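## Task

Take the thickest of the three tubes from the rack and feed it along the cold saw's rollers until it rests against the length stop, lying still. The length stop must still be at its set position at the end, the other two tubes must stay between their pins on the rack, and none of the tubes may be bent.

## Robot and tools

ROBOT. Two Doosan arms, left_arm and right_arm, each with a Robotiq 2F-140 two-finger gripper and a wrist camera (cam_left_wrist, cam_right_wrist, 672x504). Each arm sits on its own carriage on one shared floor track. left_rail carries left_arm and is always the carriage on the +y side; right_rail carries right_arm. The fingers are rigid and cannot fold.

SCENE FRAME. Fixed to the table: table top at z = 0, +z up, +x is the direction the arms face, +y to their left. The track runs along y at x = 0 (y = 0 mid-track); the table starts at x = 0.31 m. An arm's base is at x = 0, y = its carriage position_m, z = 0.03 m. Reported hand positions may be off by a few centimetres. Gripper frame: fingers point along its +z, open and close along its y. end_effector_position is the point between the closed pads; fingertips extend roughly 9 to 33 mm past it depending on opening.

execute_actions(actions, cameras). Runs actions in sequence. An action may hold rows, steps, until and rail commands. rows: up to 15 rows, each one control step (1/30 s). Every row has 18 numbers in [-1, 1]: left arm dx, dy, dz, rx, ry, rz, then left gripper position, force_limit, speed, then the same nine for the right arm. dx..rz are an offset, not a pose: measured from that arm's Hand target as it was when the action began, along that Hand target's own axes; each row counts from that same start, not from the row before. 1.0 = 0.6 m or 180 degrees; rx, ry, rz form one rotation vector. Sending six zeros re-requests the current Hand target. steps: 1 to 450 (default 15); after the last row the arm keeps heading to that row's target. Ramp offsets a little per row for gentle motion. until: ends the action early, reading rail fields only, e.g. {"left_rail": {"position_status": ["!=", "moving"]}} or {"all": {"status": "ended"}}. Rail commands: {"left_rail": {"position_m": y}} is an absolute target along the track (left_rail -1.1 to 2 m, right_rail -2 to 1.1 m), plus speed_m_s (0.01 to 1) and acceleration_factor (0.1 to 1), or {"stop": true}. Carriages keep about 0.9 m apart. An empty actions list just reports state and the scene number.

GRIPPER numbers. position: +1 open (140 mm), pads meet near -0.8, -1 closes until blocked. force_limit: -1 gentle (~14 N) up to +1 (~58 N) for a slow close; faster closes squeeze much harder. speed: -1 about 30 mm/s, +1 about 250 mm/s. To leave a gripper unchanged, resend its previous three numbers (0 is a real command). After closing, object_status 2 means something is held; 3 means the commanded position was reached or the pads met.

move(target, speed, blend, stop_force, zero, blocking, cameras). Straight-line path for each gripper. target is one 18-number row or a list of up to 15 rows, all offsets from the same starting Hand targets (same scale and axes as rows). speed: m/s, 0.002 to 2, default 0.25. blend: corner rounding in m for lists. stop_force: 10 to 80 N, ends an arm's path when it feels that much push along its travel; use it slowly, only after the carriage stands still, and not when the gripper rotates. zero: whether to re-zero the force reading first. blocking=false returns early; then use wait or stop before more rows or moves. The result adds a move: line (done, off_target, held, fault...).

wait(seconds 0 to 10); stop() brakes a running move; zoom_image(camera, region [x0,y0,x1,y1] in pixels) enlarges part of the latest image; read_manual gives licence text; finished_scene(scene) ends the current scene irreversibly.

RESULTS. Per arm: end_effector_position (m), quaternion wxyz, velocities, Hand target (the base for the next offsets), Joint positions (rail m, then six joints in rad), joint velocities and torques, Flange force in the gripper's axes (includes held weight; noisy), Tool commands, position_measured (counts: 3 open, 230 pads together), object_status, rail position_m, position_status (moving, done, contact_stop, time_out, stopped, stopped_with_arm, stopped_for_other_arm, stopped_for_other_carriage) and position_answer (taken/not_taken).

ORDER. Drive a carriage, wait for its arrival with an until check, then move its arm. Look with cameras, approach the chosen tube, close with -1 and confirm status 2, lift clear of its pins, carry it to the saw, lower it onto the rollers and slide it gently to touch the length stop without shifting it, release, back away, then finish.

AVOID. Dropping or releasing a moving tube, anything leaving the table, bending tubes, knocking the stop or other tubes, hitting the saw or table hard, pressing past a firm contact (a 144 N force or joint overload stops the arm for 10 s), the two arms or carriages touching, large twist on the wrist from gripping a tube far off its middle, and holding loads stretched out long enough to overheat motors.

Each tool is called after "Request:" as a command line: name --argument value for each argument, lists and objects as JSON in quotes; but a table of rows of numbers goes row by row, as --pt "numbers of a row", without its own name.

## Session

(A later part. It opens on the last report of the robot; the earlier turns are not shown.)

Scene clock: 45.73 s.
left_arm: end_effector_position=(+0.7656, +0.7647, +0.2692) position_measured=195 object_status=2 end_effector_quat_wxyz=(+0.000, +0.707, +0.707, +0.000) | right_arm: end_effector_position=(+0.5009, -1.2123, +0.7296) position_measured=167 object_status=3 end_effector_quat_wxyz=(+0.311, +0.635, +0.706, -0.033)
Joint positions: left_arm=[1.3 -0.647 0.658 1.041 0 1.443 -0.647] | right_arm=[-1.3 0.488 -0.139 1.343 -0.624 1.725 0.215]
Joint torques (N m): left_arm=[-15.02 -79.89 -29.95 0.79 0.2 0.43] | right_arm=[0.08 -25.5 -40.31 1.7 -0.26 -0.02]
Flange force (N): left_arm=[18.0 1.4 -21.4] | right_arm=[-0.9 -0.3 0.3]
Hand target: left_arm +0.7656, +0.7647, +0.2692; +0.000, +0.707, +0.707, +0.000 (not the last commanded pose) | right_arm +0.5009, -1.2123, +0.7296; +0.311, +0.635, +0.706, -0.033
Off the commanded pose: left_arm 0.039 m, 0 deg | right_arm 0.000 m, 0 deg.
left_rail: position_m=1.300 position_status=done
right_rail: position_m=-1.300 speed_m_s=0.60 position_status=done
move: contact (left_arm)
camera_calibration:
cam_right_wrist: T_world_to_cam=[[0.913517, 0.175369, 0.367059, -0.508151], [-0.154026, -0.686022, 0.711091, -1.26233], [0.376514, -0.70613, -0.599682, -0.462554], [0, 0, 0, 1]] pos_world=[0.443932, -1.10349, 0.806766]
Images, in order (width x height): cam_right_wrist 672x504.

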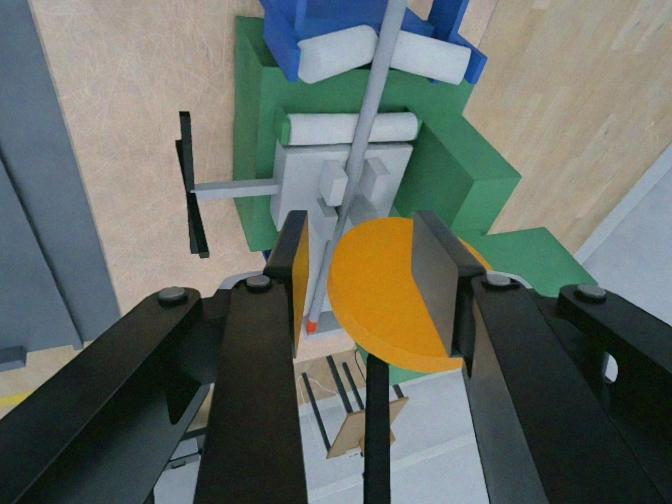

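Same signature as before. Relax, release, lift.

Request:
move --target '[0,0,-0.005,0,0,0,-1,0.1,-1,0,0,0,0,0,0,-0.3,0.1,-1]' --speed 0.02 --cameras '[]'

Request:
execute_actions --actions '[{"rows":[[0,0,0,0,0,0,-0.3,0.1,-1,0,0,0,0,0,0,-0.3,0.1,-1]],"steps":28}]' --cameras '[]'

Request:
move --target '[0,0,-0.15,0,0,0,-0.3,0.1,-1,0,0,0,0,0,0,-0.3,0.1,-1]'

Request:
zoom_image --camera "cam_right_wrist" --region '[280, 270, 350, 340]'

Scene clock: 47.07 s.
left_arm: end_effector_position=(+0.7656, +0.7646, +0.2722) position_measured=195 object_status=2 end_effector_quat_wxyz=(+0.000, +0.707, +0.707, +0.000) | right_arm: end_effector_position=(+0.5009, -1.2123, +0.7296) position_measured=167 object_status=3 end_effector_quat_wxyz=(+0.311, +0.635, +0.706, -0.033)
Joint positions: left_arm=[1.3 -0.647 0.657 1.037 0 1.448 -0.647] | right_arm=[-1.3 0.488 -0.139 1.343 -0.624 1.725 0.215]
Joint torques (N m): left_arm=[-7.86 -106.86 -46.62 3.2 -0.17 0.41] | right_arm=[0.31 -25.23 -40.31 1.67 -0.28 0]
Flange force (N): left_arm=[12.8 -4.3 8.0] | right_arm=[-1.4 -0.5 0.6]
Hand target: left_arm +0.7656, +0.7646, +0.2722; +0.000, +0.707, +0.707, +0.000 | right_arm +0.5009, -1.2123, +0.7296; +0.311, +0.635, +0.706, -0.033
Off the commanded pose: left_arm 0.000 m, 0 deg | right_arm 0.000 m, 0 deg.
left_rail: position_m=1.300 position_status=done
right_rail: position_m=-1.300 speed_m_s=0.60 position_status=done
move: done
No camera images: "cameras" was empty.

Scene clock: 48.20 s.
left_arm: end_effector_position=(+0.7656, +0.7646, +0.2723) position_measured=167 object_status=3 end_effector_quat_wxyz=(+0.000, +0.707, +0.707, +0.000) | right_arm: end_effector_position=(+0.5009, -1.2123, +0.7296) position_measured=167 object_status=3 end_effector_quat_wxyz=(+0.311, +0.635, +0.706, -0.033)
Joint positions: left_arm=[1.3 -0.647 0.657 1.037 0 1.448 -0.647] | right_arm=[-1.3 0.488 -0.139 1.343 -0.624 1.725 0.215]
Joint torques (N m): left_arm=[-2.6 -103.45 -44.2 5.1 0.35 0.23] | right_arm=[0.2 -25.57 -40.4 1.69 -0.22 -0.04]
Flange force (N): left_arm=[8.2 -7.2 4.7] | right_arm=[-1.0 -0.2 0.7]
Hand target: left_arm +0.7656, +0.7646, +0.2722; +0.000, +0.707, +0.707, +0.000 | right_arm +0.5009, -1.2123, +0.7296; +0.311, +0.635, +0.706, -0.033
Off the commanded pose: left_arm 0.000 m, 0 deg | right_arm 0.000 m, 0 deg.
left_rail: position_m=1.300 position_status=done
right_rail: position_m=-1.300 speed_m_s=0.60 position_status=done
No camera images: "cameras" was empty.

Scene clock: 48.97 s.
left_arm: end_effector_position=(+0.7656, +0.7646, +0.3622) position_measured=167 object_status=3 end_effector_quat_wxyz=(+0.000, +0.707, +0.707, +0.000) | right_arm: end_effector_position=(+0.5009, -1.2123, +0.7296) position_measured=167 object_status=3 end_effector_quat_wxyz=(+0.311, +0.635, +0.706, -0.033)
Joint positions: left_arm=[1.3 -0.647 0.649 0.889 0 1.604 -0.647] | right_arm=[-1.3 0.488 -0.139 1.343 -0.624 1.725 0.215]
Joint torques (N m): left_arm=[-2.22 -103.41 -44.5 5.16 0.4 0.15] | right_arm=[0.27 -25.25 -40.31 1.69 -0.26 -0.01]
Flange force (N): left_arm=[8.3 -8.0 6.4] | right_arm=[-1.2 -0.6 0.6]
Hand target: left_arm +0.7656, +0.7646, +0.3622; +0.000, +0.707, +0.707, +0.000 | right_arm +0.5009, -1.2123, +0.7296; +0.311, +0.635, +0.706, -0.033
Off the commanded pose: left_arm 0.000 m, 0 deg | right_arm 0.000 m, 0 deg.
left_rail: position_m=1.300 position_status=done
right_rail: position_m=-1.300 speed_m_s=0.60 position_status=done
move: done
camera_calibration:
cam_left_wrist: T_world_to_cam=[[0.999841, 0.0178087, -0.00113058, -0.769196], [0.0171949, -0.944561, 0.327885, 0.59849], [0.00477131, -0.327852, -0.944717, 0.73157], [0, 0, 0, 1]] pos_world=[0.755292, 0.818855, 0.494022]
cam_right_wrist: T_world_to_cam=[[0.913517, 0.175369, 0.367059, -0.508151], [-0.154026, -0.686022, 0.711091, -1.26233], [0.376514, -0.70613, -0.599682, -0.462554], [0, 0, 0, 1]] pos_world=[0.443932, -1.10349, 0.806766]

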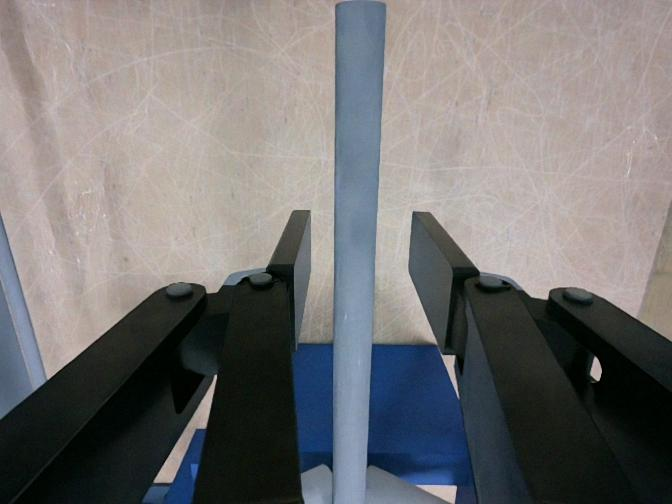

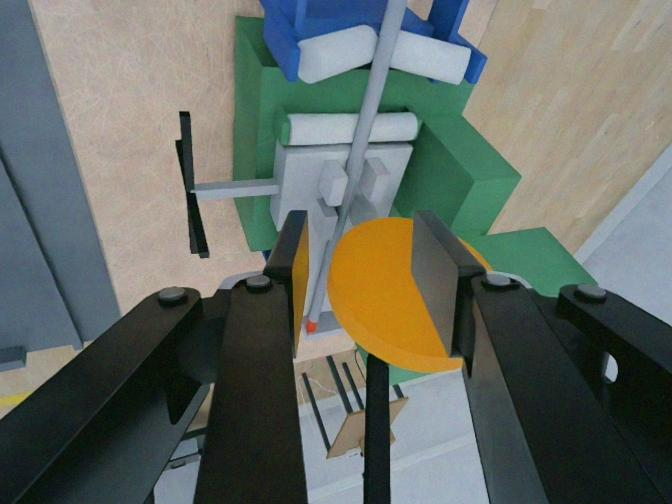

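Scaled by 7.200.

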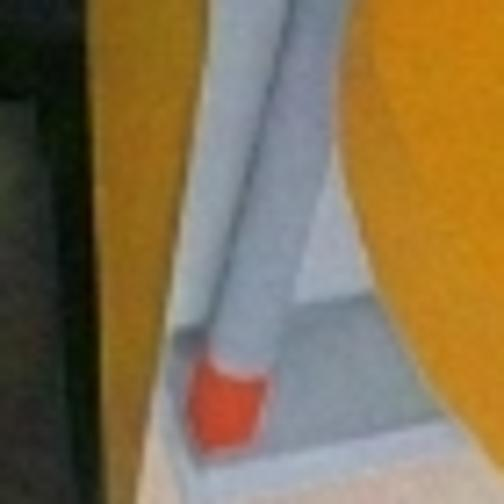

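Request:
finished_scene --scene 3

The scene is finished: the task was done.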